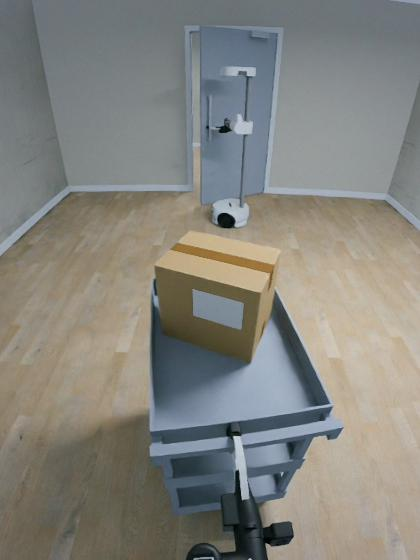

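{"op": "move", "data": {"blocking": false, "r1": {"base":{"translate_m":-0.144,"strafe_m":-0.125},"joints":{"wrist_yaw_rad":0.85},"pace":"slow","speeds":{"wrist_yaw_rad":0.09},"contact_limits":{"translate_m":0.6}}, "cameras": []}}

{"op": "wait", "data": {"seconds": 4.5, "cameras": []}}

{"op": "move", "data": {"blocking": false, "r1": {"base":{"rotate_rad":0.2},"joints":{"wrist_yaw_rad":0.65},"pace":"slow","speeds":{"wrist_yaw_rad":0.5},"contact_limits":{"rotate_rad":0.6}}, "cameras": []}}

{"op": "wait", "data": {"seconds": 2, "cameras": ["r1_head_camera","r1_wrist_camera","r2_head_camera"]}}

Scene clock: 473.87 s.
move: r1 moving
r1.base_odometry: x=-1.655 y=+2.447 heading=-0.488
r1.turned_by_wheels: +0.002
r1.turned_by_imu: +0.002
r1.base_tilt: forward=-1.5 right=+1.2
r1.lidar_m: 0.48 0.48 2.01 2.38 2.74 2.26 2.24 2.75 2.37 2.10 1.18 0.66
r1.base_status: translate_m moving; strafe_m moving
r1.joint_positions: lift_m=+0.800 arm_m=+0.100 wrist_yaw_rad=+0.823 wrist_pitch_rad=+0.002 wrist_roll_rad=+0.000 gripper_m=-0.019
r1.joint_status: wrist_yaw_rad moving
r1.measured_speeds: translate_m=-0.038 strafe_m=-0.034 rotate_rad=+0.003 lift_m=+0.000 arm_m=+0.000 wrist_yaw_rad=+0.084 wrist_pitch_rad=+0.000 wrist_roll_rad=+0.000
r1.motor_effort: lift_m=+24(25) arm_m=-6(6) wheel_0=+13(15) wheel_1=-9(9) wheel_2=+18(19)
r1.servo_current: wrist_yaw_rad=46(117) wrist_pitch_rad=39(46) wrist_roll_rad=52(52) gripper_m=72(78)
r1.contact_limits: translate_m 0.6
r1.hand_pose: x=+0.5313 y=+0.1520 z=+0.9771 quat_wxyz=(+0.917, +0.000, +0.001, +0.400) (m; r1's base frame)
r1.wrist_depth_mm: - - - 175 223 204 186 / - - - 174 224 202 187 / - - - 174 225 202 189 / - - - 174 227 204 190 / - - - 173 226 204 190 / - - 187 173 217 205 190 / - - 183 171 222 200 191
r2: as last shown
r2.turned_by_imu: +0.000
r2.lidar_m: 0.38 0.40 2.28 2.20 1.89 1.44 1.40 1.53 2.21 2.48 2.66 0.45
r2.motor_effort: lift_m=+20(20) arm_m=-3(4) wheel_0=-1(2) wheel_1=-5(5) wheel_2=+6(7)
r2.servo_current: wrist_yaw_rad=52(52) wrist_pitch_rad=52(59) wrist_roll_rad=52(52) gripper_m=91(91)
r2.wrist_depth_mm: - - - 180 242 1618 1118 / - - - 179 241 1661 - / - - 554 177 238 809 - / - 488 469 236 236 820 - / - - 512 174 234 842 - / - - 187 172 181 - - / - - - - 230 1576 -
pictures: none
No camera images: "cameras" was empty.

Scene clock: 476.93 s.
earlier move: r1 done
r1.base_odometry: x=-1.828 y=+2.408 heading=-0.487
r1.turned_by_wheels: +0.001
r1.turned_by_imu: +0.075
r1.base_tilt: forward=-1.6 right=+1.2
r1.lidar_m: 0.55 0.48 2.48 2.52 3.04 2.15 4.04 2.51 2.23 2.00 1.21 0.73
r1.base_status: done
r1.joint_positions: lift_m=+0.800 arm_m=+0.100 wrist_yaw_rad=+0.861 wrist_pitch_rad=+0.002 wrist_roll_rad=+0.000 gripper_m=-0.019
r1.joint_status: all done
r1.measured_speeds: all 0
r1.motor_effort: lift_m=+24(25) arm_m=-6(6) wheel_0=+16(24) wheel_1=+1(10) wheel_2=+13(24)
r1.servo_current: wrist_yaw_rad=78(117) wrist_pitch_rad=39(52) wrist_roll_rad=46(72) gripper_m=72(78)
r1.contact_limits: translate_m 0.6
r1.hand_pose: x=+0.5253 y=+0.1619 z=+0.9771 quat_wxyz=(+0.909, +0.000, +0.001, +0.418) (m; r1's base frame)
r1.wrist_depth_mm: - - - 173 223 203 187 / - - - 236 224 202 188 / - - - 179 224 203 188 / - - - 172 224 203 189 / - - - 176 226 204 191 / - - 184 176 218 205 191 / - 156 - 171 221 200 191
r2.base_odometry: x=+0.227 y=-0.149 heading=-2.028
r2.turned_by_wheels: +0.000
r2.turned_by_imu: +0.000
r2.base_tilt: forward=-0.7 right=+0.1
r2.lidar_m: 0.39 0.42 2.27 2.21 1.89 1.47 1.43 1.52 2.22 2.50 2.66 0.41
r2.base_status: not commanded
r2.joint_positions: lift_m=+0.687 arm_m=+0.000 wrist_yaw_rad=+0.002 wrist_pitch_rad=+0.008 wrist_roll_rad=+1.570 gripper_m=-0.019
r2.joint_status: not commanded
r2.measured_speeds: all 0
r2.motor_effort: lift_m=+20(20) arm_m=-4(4) wheel_0=-1(2) wheel_1=-5(6) wheel_2=+7(7)
r2.servo_current: wrist_yaw_rad=46(59) wrist_pitch_rad=46(59) wrist_roll_rad=39(65) gripper_m=85(91)
r2.hand_pose: x=+0.4595 y=-0.0869 z=+0.8627 quat_wxyz=(+0.707, +0.707, +0.004, -0.002) (m; r2's base frame)
r2.wrist_depth_mm: - - - 180 243 1708 1118 / - - - 179 240 1618 - / - - 554 177 238 809 - / - 484 469 236 236 842 - / - - 508 174 234 831 - / - - 187 172 181 - - / - - - - 230 1537 -
wait: 3.07 of 4.5 s (r1 has come to rest)
pictures: none
No camera images: "cameras" was empty.

Scene clock: 477.43 s.
move: r1 moving
r1.base_odometry: x=-1.827 y=+2.408 heading=-0.365
r1.turned_by_wheels: +0.122
r1.turned_by_imu: +0.123
r1.base_tilt: forward=-1.6 right=+1.3
r1.lidar_m: 0.50 0.56 2.51 2.58 3.34 2.15 3.52 2.39 2.23 1.66 1.15 0.68
r1.base_status: rotate_rad moving
r1.joint_positions: lift_m=+0.800 arm_m=+0.100 wrist_yaw_rad=+0.674 wrist_pitch_rad=+0.002 wrist_roll_rad=+0.000 gripper_m=-0.019
r1.joint_status: wrist_yaw_rad moving
r1.measured_speeds: translate_m=+0.000 strafe_m=-0.004 rotate_rad=+0.414 lift_m=+0.000 arm_m=+0.000 wrist_yaw_rad=-0.383 wrist_pitch_rad=+0.000 wrist_roll_rad=+0.000
r1.motor_effort: lift_m=+24(25) arm_m=-7(7) wheel_0=+5(15) wheel_1=-3(5) wheel_2=+6(12)
r1.servo_current: wrist_yaw_rad=150(423) wrist_pitch_rad=46(46) wrist_roll_rad=52(65) gripper_m=72(78)
r1.contact_limits: rotate_rad 0.6
r1.hand_pose: x=+0.5511 y=+0.1116 z=+0.9771 quat_wxyz=(+0.944, +0.000, +0.001, +0.330) (m; r1's base frame)
r1.wrist_depth_mm: - - - 174 224 208 194 / - - - 173 227 209 195 / - - - 173 228 208 196 / - - - 173 229 210 196 / - - - 172 229 211 198 / - - 187 171 221 211 198 / - - 183 169 222 203 198
r2: as last shown
r2.base_tilt: forward=-0.7 right=+0.0
r2.lidar_m: 0.39 0.39 2.26 2.23 1.92 1.45 1.41 1.53 2.22 2.49 2.66 0.43
r2.motor_effort: lift_m=+20(20) arm_m=-4(4) wheel_0=-1(2) wheel_1=-5(6) wheel_2=+6(7)
r2.servo_current: wrist_yaw_rad=39(52) wrist_pitch_rad=46(59) wrist_roll_rad=46(52) gripper_m=78(91)
r2.wrist_depth_mm: - - - 179 243 1618 1138 / - - - 179 240 1618 - / - - 544 178 238 809 - / - 484 469 235 236 842 - / - - 512 174 234 831 - / - - 188 173 181 - - / - - - - 231 1537 -
pictures: none
No camera images: "cameras" was empty.

Scene clock: 478.13 s.
earlier move: r1 done
r1.base_odometry: x=-1.827 y=+2.407 heading=-0.289
r1.turned_by_wheels: +0.077
r1.turned_by_imu: +0.077
r1.base_tilt: forward=-1.5 right=+1.2
r1.lidar_m: 0.48 1.55 2.50 2.62 3.58 2.16 3.21 2.31 2.22 1.56 1.05 0.64
r1.base_status: done
r1.joint_positions: lift_m=+0.800 arm_m=+0.100 wrist_yaw_rad=+0.645 wrist_pitch_rad=+0.002 wrist_roll_rad=+0.000 gripper_m=-0.019
r1.joint_status: all done
r1.measured_speeds: all 0
r1.motor_effort: lift_m=+24(25) arm_m=-7(7) wheel_0=-13(15) wheel_1=-8(9) wheel_2=+2(12)
r1.servo_current: wrist_yaw_rad=59(423) wrist_pitch_rad=39(46) wrist_roll_rad=46(65) gripper_m=59(78)
r1.contact_limits: rotate_rad 0.6
r1.hand_pose: x=+0.5542 y=+0.1035 z=+0.9771 quat_wxyz=(+0.948, +0.000, +0.001, +0.317) (m; r1's base frame)
r1.wrist_depth_mm: - - - 166 228 209 197 / - - - 167 228 211 198 / - - - 167 229 211 199 / - - - 166 228 212 200 / - - - 171 229 213 200 / - - - 167 185 213 201 / - - 176 165 227 143 200
r2.base_odometry: x=+0.227 y=-0.149 heading=-2.028
r2.turned_by_wheels: +0.000
r2.turned_by_imu: +0.000
r2.base_tilt: forward=-0.7 right=+0.0
r2.lidar_m: 0.38 0.42 2.27 2.22 1.90 1.46 1.42 1.54 2.24 2.49 2.67 0.43
r2.base_status: not commanded
r2.joint_positions: lift_m=+0.687 arm_m=+0.000 wrist_yaw_rad=+0.002 wrist_pitch_rad=+0.008 wrist_roll_rad=+1.570 gripper_m=-0.019
r2.joint_status: not commanded
r2.measured_speeds: all 0
r2.motor_effort: lift_m=+20(20) arm_m=-4(4) wheel_0=-1(2) wheel_1=-5(6) wheel_2=+6(7)
r2.servo_current: wrist_yaw_rad=46(52) wrist_pitch_rad=46(59) wrist_roll_rad=46(52) gripper_m=78(91)
r2.hand_pose: x=+0.4595 y=-0.0869 z=+0.8627 quat_wxyz=(+0.707, +0.707, +0.004, -0.002) (m; r2's base frame)
r2.wrist_depth_mm: - - - 180 244 1661 1138 / - - - 179 239 1618 - / - - 549 178 238 809 - / - 484 473 235 236 842 - / - - 512 174 234 831 - / - - 187 173 181 - - / - - - - 230 1537 -
wait: 0.70 of 2 s (r1 has come to rest)
pictures: r1_head_camera, r1_wrist_camera, r2_head_camera
Images, in order (width x height): r1_head_camera 420x560, r1_wrist_camera 616x392, r2_head_camera 420x560.

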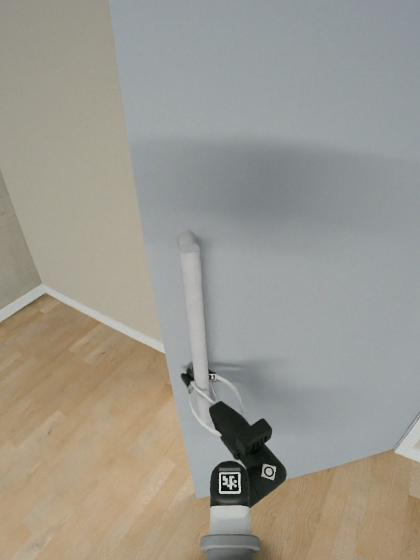

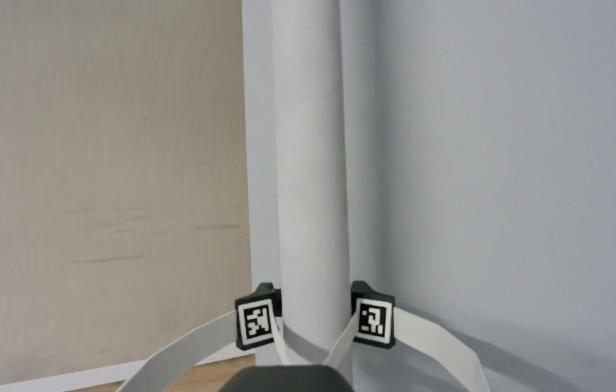

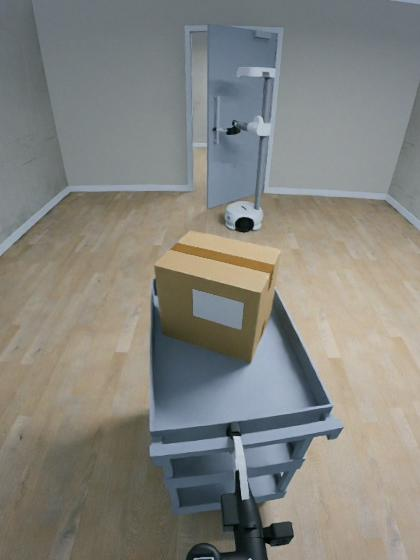

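{"op": "move", "data": {"blocking": false, "r1": {"base":{"translate_m":-0.165,"strafe_m":-0.15},"joints":{"wrist_yaw_rad":0.73},"pace":"slow","speeds":{"wrist_yaw_rad":0.09},"contact_limits":{"translate_m":0.6}}, "cameras": []}}

{"op": "wait", "data": {"seconds": 4.5, "cameras": []}}

{"op": "move", "data": {"blocking": false, "r1": {"base":{"rotate_rad":0.2},"joints":{"wrist_yaw_rad":0.55},"pace":"slow","speeds":{"wrist_yaw_rad":0.5},"contact_limits":{"rotate_rad":0.6}}, "cameras": []}}

{"op": "wait", "data": {"seconds": 2, "cameras": ["r1_head_camera","r1_wrist_camera","r2_head_camera"]}}

Scene clock: 489.50 s.
move: r1 moving
r1.base_odometry: x=-1.839 y=+2.402 heading=-0.289
r1.turned_by_wheels: -0.001
r1.turned_by_imu: -0.001
r1.base_tilt: forward=-1.5 right=+1.2
r1.lidar_m: 0.49 1.59 2.51 2.61 3.58 2.17 3.19 2.30 2.21 1.56 1.10 0.65
r1.base_status: translate_m moving; strafe_m moving
r1.joint_positions: lift_m=+0.800 arm_m=+0.100 wrist_yaw_rad=+0.664 wrist_pitch_rad=+0.002 wrist_roll_rad=+0.000 gripper_m=-0.019
r1.joint_status: wrist_yaw_rad moving
r1.measured_speeds: translate_m=-0.039 strafe_m=-0.034 rotate_rad=-0.002 lift_m=+0.000 arm_m=+0.000 wrist_yaw_rad=+0.084 wrist_pitch_rad=+0.000 wrist_roll_rad=+0.000
r1.motor_effort: lift_m=+24(25) arm_m=-7(7) wheel_0=-5(10) wheel_1=-12(14) wheel_2=+9(11)
r1.servo_current: wrist_yaw_rad=176(189) wrist_pitch_rad=39(46) wrist_roll_rad=52(59) gripper_m=65(72)
r1.contact_limits: translate_m 0.6
r1.hand_pose: x=+0.5522 y=+0.1089 z=+0.9771 quat_wxyz=(+0.945, +0.000, +0.001, +0.326) (m; r1's base frame)
r1.wrist_depth_mm: - - - 166 227 209 196 / - - - 167 228 212 197 / - - - 168 230 210 198 / - - - 167 231 212 200 / - - - 168 229 213 200 / - - - 167 185 213 200 / - - 176 166 228 143 201
r2: as last shown
r2.base_tilt: forward=-0.7 right=+0.1
r2.lidar_m: 0.37 0.40 2.27 2.22 1.89 1.46 1.42 1.51 2.26 2.48 2.68 0.44
r2.motor_effort: lift_m=+20(20) arm_m=-4(4) wheel_0=-2(2) wheel_1=-5(6) wheel_2=+6(7)
r2.servo_current: wrist_yaw_rad=46(59) wrist_pitch_rad=46(59) wrist_roll_rad=46(52) gripper_m=78(91)
r2.wrist_depth_mm: - - - 180 242 1618 1118 / - - - 178 240 1661 - / - - 549 177 238 809 - / - 484 473 233 236 842 - / - - 512 174 235 831 - / - - 187 172 181 - - / - - - - 230 1576 -
pictures: none
No camera images: "cameras" was empty.

Scene clock: 492.47 s.
earlier move: r1 done
r1.base_odometry: x=-2.028 y=+2.311 heading=-0.286
r1.turned_by_wheels: +0.004
r1.turned_by_imu: +0.008
r1.base_tilt: forward=-1.6 right=+1.2
r1.lidar_m: 0.49 0.52 2.70 2.82 2.22 2.10 2.89 2.09 2.01 1.67 1.19 0.73
r1.base_status: done
r1.joint_positions: lift_m=+0.800 arm_m=+0.100 wrist_yaw_rad=+0.745 wrist_pitch_rad=+0.002 wrist_roll_rad=+0.000 gripper_m=-0.019
r1.joint_status: all done
r1.measured_speeds: all 0
r1.motor_effort: lift_m=+24(25) arm_m=-6(7) wheel_0=+24(24) wheel_1=+0(14) wheel_2=+15(18)
r1.servo_current: wrist_yaw_rad=85(189) wrist_pitch_rad=39(52) wrist_roll_rad=46(65) gripper_m=65(78)
r1.contact_limits: translate_m 0.6
r1.hand_pose: x=+0.5424 y=+0.1312 z=+0.9771 quat_wxyz=(+0.931, +0.000, +0.001, +0.364) (m; r1's base frame)
r1.wrist_depth_mm: - - 270 175 225 209 195 / - - 271 236 225 209 196 / - - 271 236 227 209 197 / - - - 172 228 208 197 / - - - 180 228 211 199 / - - 181 177 224 211 200 / - 158 272 168 161 207 200
r2.base_odometry: x=+0.227 y=-0.149 heading=-2.028
r2.turned_by_wheels: +0.000
r2.turned_by_imu: +0.000
r2.base_tilt: forward=-0.7 right=+0.1
r2.lidar_m: 0.39 0.39 2.27 2.21 1.93 1.43 1.41 1.52 2.24 2.50 2.67 0.42
r2.base_status: not commanded
r2.joint_positions: lift_m=+0.687 arm_m=+0.000 wrist_yaw_rad=+0.002 wrist_pitch_rad=+0.008 wrist_roll_rad=+1.570 gripper_m=-0.019
r2.joint_status: not commanded
r2.measured_speeds: all 0
r2.motor_effort: lift_m=+20(20) arm_m=-4(4) wheel_0=-1(2) wheel_1=-5(6) wheel_2=+6(7)
r2.servo_current: wrist_yaw_rad=46(65) wrist_pitch_rad=59(59) wrist_roll_rad=39(59) gripper_m=78(91)
r2.hand_pose: x=+0.4595 y=-0.0869 z=+0.8627 quat_wxyz=(+0.707, +0.707, +0.004, -0.002) (m; r2's base frame)
r2.wrist_depth_mm: - - - 180 242 1661 1138 / - - - 179 240 1661 - / - - 549 177 236 809 - / - 488 469 235 236 842 - / - - 512 174 235 820 - / - - 187 173 181 - - / - - - - 230 1576 -
wait: 2.97 of 4.5 s (r1 has come to rest)
pictures: none
No camera images: "cameras" was empty.

Scene clock: 492.97 s.
move: r1 moving
r1.base_odometry: x=-2.028 y=+2.311 heading=-0.165
r1.turned_by_wheels: +0.121
r1.turned_by_imu: +0.123
r1.base_tilt: forward=-1.6 right=+1.3
r1.lidar_m: 0.51 0.57 2.71 2.97 2.12 2.19 2.54 2.05 2.01 1.45 1.15 0.65
r1.base_status: rotate_rad moving
r1.joint_positions: lift_m=+0.800 arm_m=+0.100 wrist_yaw_rad=+0.575 wrist_pitch_rad=+0.002 wrist_roll_rad=+0.000 gripper_m=-0.019
r1.joint_status: wrist_yaw_rad moving
r1.measured_speeds: translate_m=+0.001 strafe_m=-0.005 rotate_rad=+0.412 lift_m=+0.000 arm_m=+0.000 wrist_yaw_rad=-0.288 wrist_pitch_rad=+0.000 wrist_roll_rad=+0.000
r1.motor_effort: lift_m=+24(25) arm_m=-7(7) wheel_0=+5(21) wheel_1=-3(5) wheel_2=+7(13)
r1.servo_current: wrist_yaw_rad=202(572) wrist_pitch_rad=39(46) wrist_roll_rad=46(59) gripper_m=65(78)
r1.contact_limits: rotate_rad 0.6
r1.hand_pose: x=+0.5607 y=+0.0836 z=+0.9771 quat_wxyz=(+0.959, +0.000, +0.001, +0.284) (m; r1's base frame)
r1.wrist_depth_mm: - - 266 174 228 213 204 / - - 266 173 229 216 204 / - - 268 171 230 216 205 / - - - 171 231 216 206 / - - - 171 233 216 207 / - - 186 170 229 217 206 / - - 265 168 168 214 208
r2: as last shown
r2.lidar_m: 0.39 0.39 2.27 2.22 1.90 1.45 1.42 1.52 2.23 2.51 2.65 0.43
r2.servo_current: wrist_yaw_rad=46(52) wrist_pitch_rad=52(59) wrist_roll_rad=46(52) gripper_m=85(91)
r2.wrist_depth_mm: - - - 180 242 1618 1118 / - - - 179 240 1661 - / - - 549 177 238 798 - / - 484 473 236 236 842 - / - - 508 175 234 831 - / - - 187 172 181 - - / - - - - 231 1537 -
pictures: none
No camera images: "cameras" was empty.

Scene clock: 493.67 s.
earlier move: r1 done
r1.base_odometry: x=-2.027 y=+2.311 heading=-0.087
r1.turned_by_wheels: +0.077
r1.turned_by_imu: +0.077
r1.base_tilt: forward=-1.5 right=+1.3
r1.lidar_m: 0.49 2.15 2.71 3.06 2.11 4.62 2.41 2.01 2.03 1.39 1.08 0.65
r1.base_status: done
r1.joint_positions: lift_m=+0.800 arm_m=+0.100 wrist_yaw_rad=+0.546 wrist_pitch_rad=+0.002 wrist_roll_rad=+0.000 gripper_m=-0.019
r1.joint_status: all done
r1.measured_speeds: all 0
r1.motor_effort: lift_m=+24(25) arm_m=-7(7) wheel_0=-13(21) wheel_1=-7(8) wheel_2=+1(13)
r1.servo_current: wrist_yaw_rad=46(572) wrist_pitch_rad=39(46) wrist_roll_rad=46(59) gripper_m=72(78)
r1.contact_limits: rotate_rad 0.6
r1.hand_pose: x=+0.5631 y=+0.0749 z=+0.9771 quat_wxyz=(+0.963, +0.000, +0.001, +0.269) (m; r1's base frame)
r1.wrist_depth_mm: - - - 165 231 217 206 / - - - 166 233 219 208 / - - - 166 233 217 208 / - - - 167 231 218 208 / - - - 170 232 219 209 / - - - 167 185 219 208 / - - 176 165 229 213 209
r2.base_odometry: x=+0.227 y=-0.149 heading=-2.028
r2.turned_by_wheels: +0.000
r2.turned_by_imu: +0.000
r2.base_tilt: forward=-0.6 right=+0.1
r2.lidar_m: 0.38 0.37 2.27 2.23 1.87 1.46 1.41 1.53 2.26 2.49 2.68 0.44
r2.base_status: not commanded
r2.joint_positions: lift_m=+0.687 arm_m=+0.000 wrist_yaw_rad=+0.002 wrist_pitch_rad=+0.008 wrist_roll_rad=+1.570 gripper_m=-0.019
r2.joint_status: not commanded
r2.measured_speeds: all 0
r2.motor_effort: lift_m=+20(20) arm_m=-4(4) wheel_0=-2(2) wheel_1=-5(6) wheel_2=+6(7)
r2.servo_current: wrist_yaw_rad=46(52) wrist_pitch_rad=46(59) wrist_roll_rad=52(52) gripper_m=85(91)
r2.hand_pose: x=+0.4595 y=-0.0869 z=+0.8627 quat_wxyz=(+0.707, +0.707, +0.004, -0.002) (m; r2's base frame)
r2.wrist_depth_mm: - - - 180 243 1576 1138 / - - - 178 241 1618 - / - - 549 177 237 809 - / - 484 473 236 236 831 - / - - 512 174 234 842 - / - - 187 173 181 - - / - - - - 231 1576 -
wait: 0.70 of 2 s (r1 has come to rest)
pictures: r1_head_camera, r1_wrist_camera, r2_head_camera
Images, in order (width x height): r1_head_camera 420x560, r1_wrist_camera 616x392, r2_head_camera 420x560.

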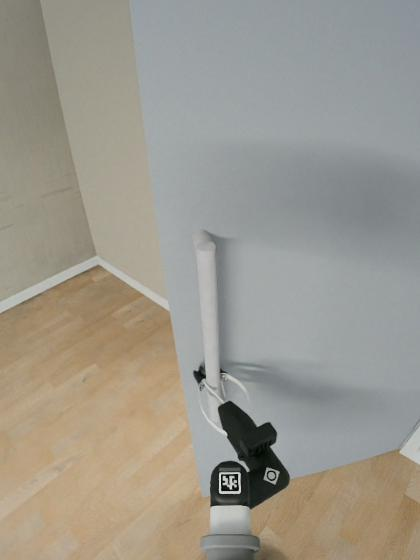

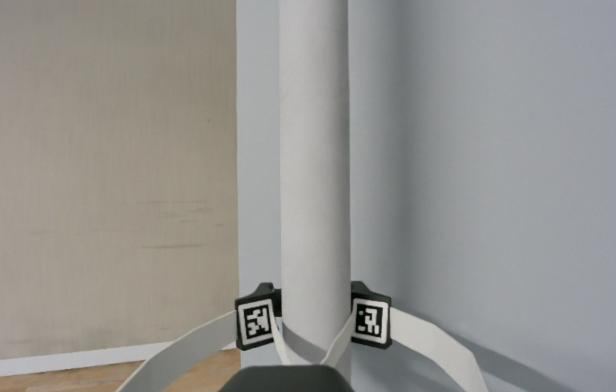

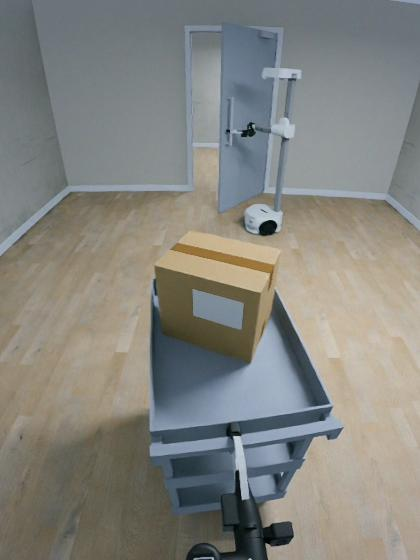

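{"op": "move", "data": {"blocking": false, "r1": {"base":{"translate_m":-0.18,"strafe_m":-0.16},"joints":{"wrist_yaw_rad":0.66},"pace":"slow","speeds":{"wrist_yaw_rad":0.09},"contact_limits":{"translate_m":0.6}}, "cameras": []}}

{"op": "wait", "data": {"seconds": 4.5, "cameras": []}}

{"op": "move", "data": {"blocking": false, "r1": {"base":{"rotate_rad":0.2},"joints":{"wrist_yaw_rad":0.48},"pace":"slow","speeds":{"wrist_yaw_rad":0.5},"contact_limits":{"rotate_rad":0.6}}, "cameras": []}}

{"op": "wait", "data": {"seconds": 2, "cameras": ["r1_head_camera","r1_wrist_camera","r2_head_camera"]}}

Scene clock: 502.93 s.
move: r1 moving
r1.base_odometry: x=-2.038 y=+2.303 heading=-0.088
r1.turned_by_wheels: -0.001
r1.turned_by_imu: -0.001
r1.base_tilt: forward=-1.5 right=+1.3
r1.lidar_m: 0.48 2.13 2.72 3.06 2.10 4.63 2.42 2.01 2.00 1.39 1.10 0.65
r1.base_status: translate_m moving; strafe_m moving
r1.joint_positions: lift_m=+0.800 arm_m=+0.100 wrist_yaw_rad=+0.566 wrist_pitch_rad=+0.002 wrist_roll_rad=+0.000 gripper_m=-0.019
r1.joint_status: wrist_yaw_rad moving
r1.measured_speeds: translate_m=-0.039 strafe_m=-0.034 rotate_rad=+0.000 lift_m=+0.000 arm_m=+0.000 wrist_yaw_rad=+0.087 wrist_pitch_rad=+0.000 wrist_roll_rad=+0.000
r1.motor_effort: lift_m=+24(25) arm_m=-7(7) wheel_0=-7(12) wheel_1=-12(13) wheel_2=+11(11)
r1.servo_current: wrist_yaw_rad=169(182) wrist_pitch_rad=46(46) wrist_roll_rad=33(59) gripper_m=65(72)
r1.contact_limits: translate_m 0.6
r1.hand_pose: x=+0.5614 y=+0.0810 z=+0.9771 quat_wxyz=(+0.960, +0.000, +0.001, +0.279) (m; r1's base frame)
r1.wrist_depth_mm: - - - 166 230 216 206 / - - - 167 232 218 206 / - - - 167 232 218 207 / - - - 167 231 218 209 / - - - 172 231 218 208 / - - - 168 185 218 208 / - - 176 165 229 213 209
r2: as last shown
r2.base_tilt: forward=-0.7 right=+0.0
r2.lidar_m: 0.38 0.41 2.26 2.22 1.89 1.46 1.43 1.52 2.25 2.49 2.69 0.44
r2.motor_effort: lift_m=+20(20) arm_m=-4(4) wheel_0=-1(1) wheel_1=-5(5) wheel_2=+7(7)
r2.servo_current: wrist_yaw_rad=46(52) wrist_pitch_rad=46(59) wrist_roll_rad=33(52) gripper_m=85(91)
r2.wrist_depth_mm: - - - 181 242 1618 1138 / - - - 179 240 1618 - / - - 554 177 238 820 - / - 484 469 235 236 842 - / - - 512 174 235 831 - / - - 187 172 181 - - / - - - - 230 1576 -
pictures: none
No camera images: "cameras" was empty.

Scene clock: 506.07 s.
earlier move: r1 done
r1.base_odometry: x=-2.220 y=+2.167 heading=-0.084
r1.turned_by_wheels: +0.003
r1.turned_by_imu: +0.004
r1.base_tilt: forward=-1.6 right=+1.2
r1.lidar_m: 0.49 0.54 2.95 3.31 2.12 4.04 2.17 1.77 1.77 1.40 1.16 0.72
r1.base_status: done
r1.joint_positions: lift_m=+0.800 arm_m=+0.100 wrist_yaw_rad=+0.674 wrist_pitch_rad=+0.002 wrist_roll_rad=+0.000 gripper_m=-0.019
r1.joint_status: all done
r1.measured_speeds: all 0
r1.motor_effort: lift_m=+24(25) arm_m=-6(7) wheel_0=+21(23) wheel_1=+1(15) wheel_2=+15(17)
r1.servo_current: wrist_yaw_rad=78(182) wrist_pitch_rad=46(46) wrist_roll_rad=59(65) gripper_m=65(72)
r1.contact_limits: translate_m 0.6
r1.hand_pose: x=+0.5510 y=+0.1116 z=+0.9771 quat_wxyz=(+0.944, +0.000, +0.001, +0.331) (m; r1's base frame)
r1.wrist_depth_mm: - - 260 236 228 213 203 / - - 263 236 228 215 204 / - - 264 237 229 214 206 / - - 265 171 229 215 207 / - - 265 180 232 216 207 / - - 181 177 229 217 208 / - 158 263 167 158 214 208
r2.base_odometry: x=+0.227 y=-0.149 heading=-2.028
r2.turned_by_wheels: +0.000
r2.turned_by_imu: +0.000
r2.base_tilt: forward=-0.7 right=+0.0
r2.lidar_m: 0.39 0.40 2.29 2.22 1.90 1.48 1.42 1.53 2.22 2.49 2.66 0.43
r2.base_status: not commanded
r2.joint_positions: lift_m=+0.687 arm_m=+0.000 wrist_yaw_rad=+0.002 wrist_pitch_rad=+0.008 wrist_roll_rad=+1.570 gripper_m=-0.019
r2.joint_status: not commanded
r2.measured_speeds: all 0
r2.motor_effort: lift_m=+20(20) arm_m=-3(4) wheel_0=-2(2) wheel_1=-5(5) wheel_2=+6(7)
r2.servo_current: wrist_yaw_rad=39(65) wrist_pitch_rad=52(59) wrist_roll_rad=39(59) gripper_m=85(91)
r2.hand_pose: x=+0.4595 y=-0.0869 z=+0.8627 quat_wxyz=(+0.707, +0.707, +0.004, -0.002) (m; r2's base frame)
r2.wrist_depth_mm: - - - 180 243 1618 1138 / - - - 178 240 1708 - / - - 549 178 237 798 - / - 480 469 235 236 831 - / - - 512 174 234 831 - / - - 188 172 181 - - / - - - - 230 1576 -
wait: 3.13 of 4.5 s (r1 has come to rest)
pictures: none
No camera images: "cameras" was empty.

Scene clock: 506.57 s.
move: r1 moving
r1.base_odometry: x=-2.220 y=+2.167 heading=+0.037
r1.turned_by_wheels: +0.121
r1.turned_by_imu: +0.122
r1.base_tilt: forward=-1.5 right=+1.2
r1.lidar_m: 0.50 2.70 2.94 3.56 2.14 3.26 2.00 1.78 1.80 1.33 1.16 0.68
r1.base_status: rotate_rad moving
r1.joint_positions: lift_m=+0.800 arm_m=+0.100 wrist_yaw_rad=+0.505 wrist_pitch_rad=+0.002 wrist_roll_rad=+0.000 gripper_m=-0.019
r1.joint_status: wrist_yaw_rad moving
r1.measured_speeds: translate_m=+0.000 strafe_m=-0.005 rotate_rad=+0.411 lift_m=+0.000 arm_m=+0.000 wrist_yaw_rad=-0.285 wrist_pitch_rad=+0.000 wrist_roll_rad=+0.000
r1.motor_effort: lift_m=+24(25) arm_m=-6(6) wheel_0=+5(20) wheel_1=-1(5) wheel_2=+7(14)
r1.servo_current: wrist_yaw_rad=117(592) wrist_pitch_rad=39(46) wrist_roll_rad=72(72) gripper_m=65(72)
r1.contact_limits: rotate_rad 0.6
r1.hand_pose: x=+0.5658 y=+0.0630 z=+0.9771 quat_wxyz=(+0.968, +0.000, +0.001, +0.250) (m; r1's base frame)
r1.wrist_depth_mm: - - 259 172 232 220 212 / - - 259 172 233 220 214 / - - 260 171 233 222 213 / - - 260 171 234 222 213 / - - 263 170 236 223 215 / - - 186 169 232 223 215 / - - 184 167 156 222 216
r2: as last shown
r2.base_tilt: forward=-0.7 right=+0.1
r2.lidar_m: 0.39 0.42 2.28 2.25 1.90 1.44 1.41 1.54 2.23 2.49 2.67 0.45
r2.motor_effort: lift_m=+20(20) arm_m=-4(4) wheel_0=-1(1) wheel_1=-5(6) wheel_2=+7(7)
r2.servo_current: wrist_yaw_rad=52(65) wrist_pitch_rad=52(59) wrist_roll_rad=46(52) gripper_m=85(91)
r2.wrist_depth_mm: - - - 180 243 1618 1138 / - - - 179 240 1618 - / - - 549 177 237 798 - / - 484 469 235 236 842 - / - - 512 174 234 842 - / - - 187 172 181 - - / - - - - 230 1576 -
pictures: none
No camera images: "cameras" was empty.

Scene clock: 507.27 s.
earlier move: r1 done
r1.base_odometry: x=-2.220 y=+2.167 heading=+0.114
r1.turned_by_wheels: +0.077
r1.turned_by_imu: +0.077
r1.base_tilt: forward=-1.5 right=+1.3
r1.lidar_m: 0.46 2.96 3.03 2.30 2.13 2.91 1.91 1.78 1.80 1.26 1.05 0.63
r1.base_status: done
r1.joint_positions: lift_m=+0.800 arm_m=+0.100 wrist_yaw_rad=+0.475 wrist_pitch_rad=+0.002 wrist_roll_rad=+0.000 gripper_m=-0.019
r1.joint_status: all done
r1.measured_speeds: all 0
r1.motor_effort: lift_m=+24(25) arm_m=-6(6) wheel_0=-15(20) wheel_1=-7(8) wheel_2=-1(14)
r1.servo_current: wrist_yaw_rad=46(592) wrist_pitch_rad=39(52) wrist_roll_rad=39(72) gripper_m=65(72)
r1.contact_limits: rotate_rad 0.6
r1.hand_pose: x=+0.5676 y=+0.0542 z=+0.9771 quat_wxyz=(+0.972, +0.000, +0.001, +0.235) (m; r1's base frame)
r1.wrist_depth_mm: - - - 165 234 223 216 / - - - 166 234 222 216 / - - - 167 235 224 216 / - - - 167 235 224 216 / - - - 170 235 226 218 / - - 263 167 185 226 218 / - - 178 166 235 221 219
r2.base_odometry: x=+0.227 y=-0.149 heading=-2.028
r2.turned_by_wheels: +0.000
r2.turned_by_imu: +0.000
r2.base_tilt: forward=-0.7 right=+0.0
r2.lidar_m: 0.37 0.40 2.28 2.23 1.88 1.46 1.42 1.53 2.21 2.50 2.67 0.43
r2.base_status: not commanded
r2.joint_positions: lift_m=+0.687 arm_m=+0.000 wrist_yaw_rad=+0.002 wrist_pitch_rad=+0.008 wrist_roll_rad=+1.570 gripper_m=-0.019
r2.joint_status: not commanded
r2.measured_speeds: all 0
r2.motor_effort: lift_m=+20(20) arm_m=-3(4) wheel_0=-1(2) wheel_1=-5(6) wheel_2=+6(7)
r2.servo_current: wrist_yaw_rad=33(65) wrist_pitch_rad=52(59) wrist_roll_rad=46(59) gripper_m=85(91)
r2.hand_pose: x=+0.4595 y=-0.0869 z=+0.8627 quat_wxyz=(+0.707, +0.707, +0.004, -0.002) (m; r2's base frame)
r2.wrist_depth_mm: - - - 180 242 1618 1160 / - - - 179 239 1618 - / - - 544 177 238 788 - / - 480 473 235 236 831 - / - - 508 174 234 842 - / - - 187 172 181 - - / - - - - 230 1576 -
wait: 0.70 of 2 s (r1 has come to rest)
pictures: r1_head_camera, r1_wrist_camera, r2_head_camera
Images, in order (width x height): r1_head_camera 420x560, r1_wrist_camera 616x392, r2_head_camera 420x560.

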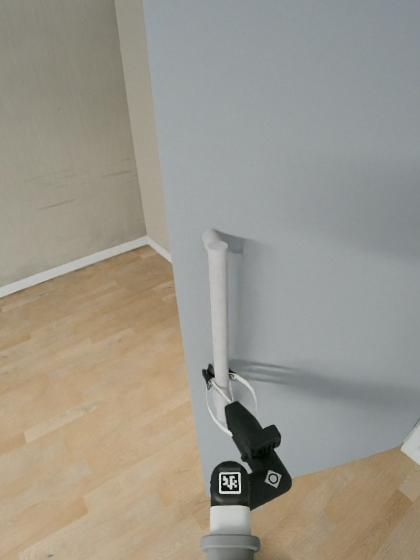

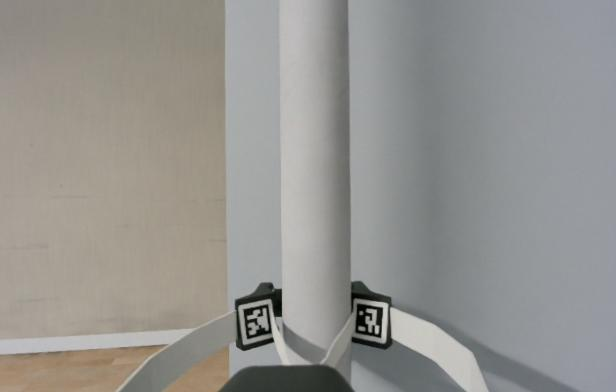

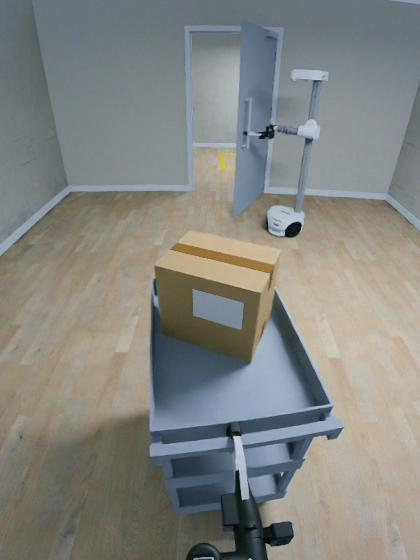

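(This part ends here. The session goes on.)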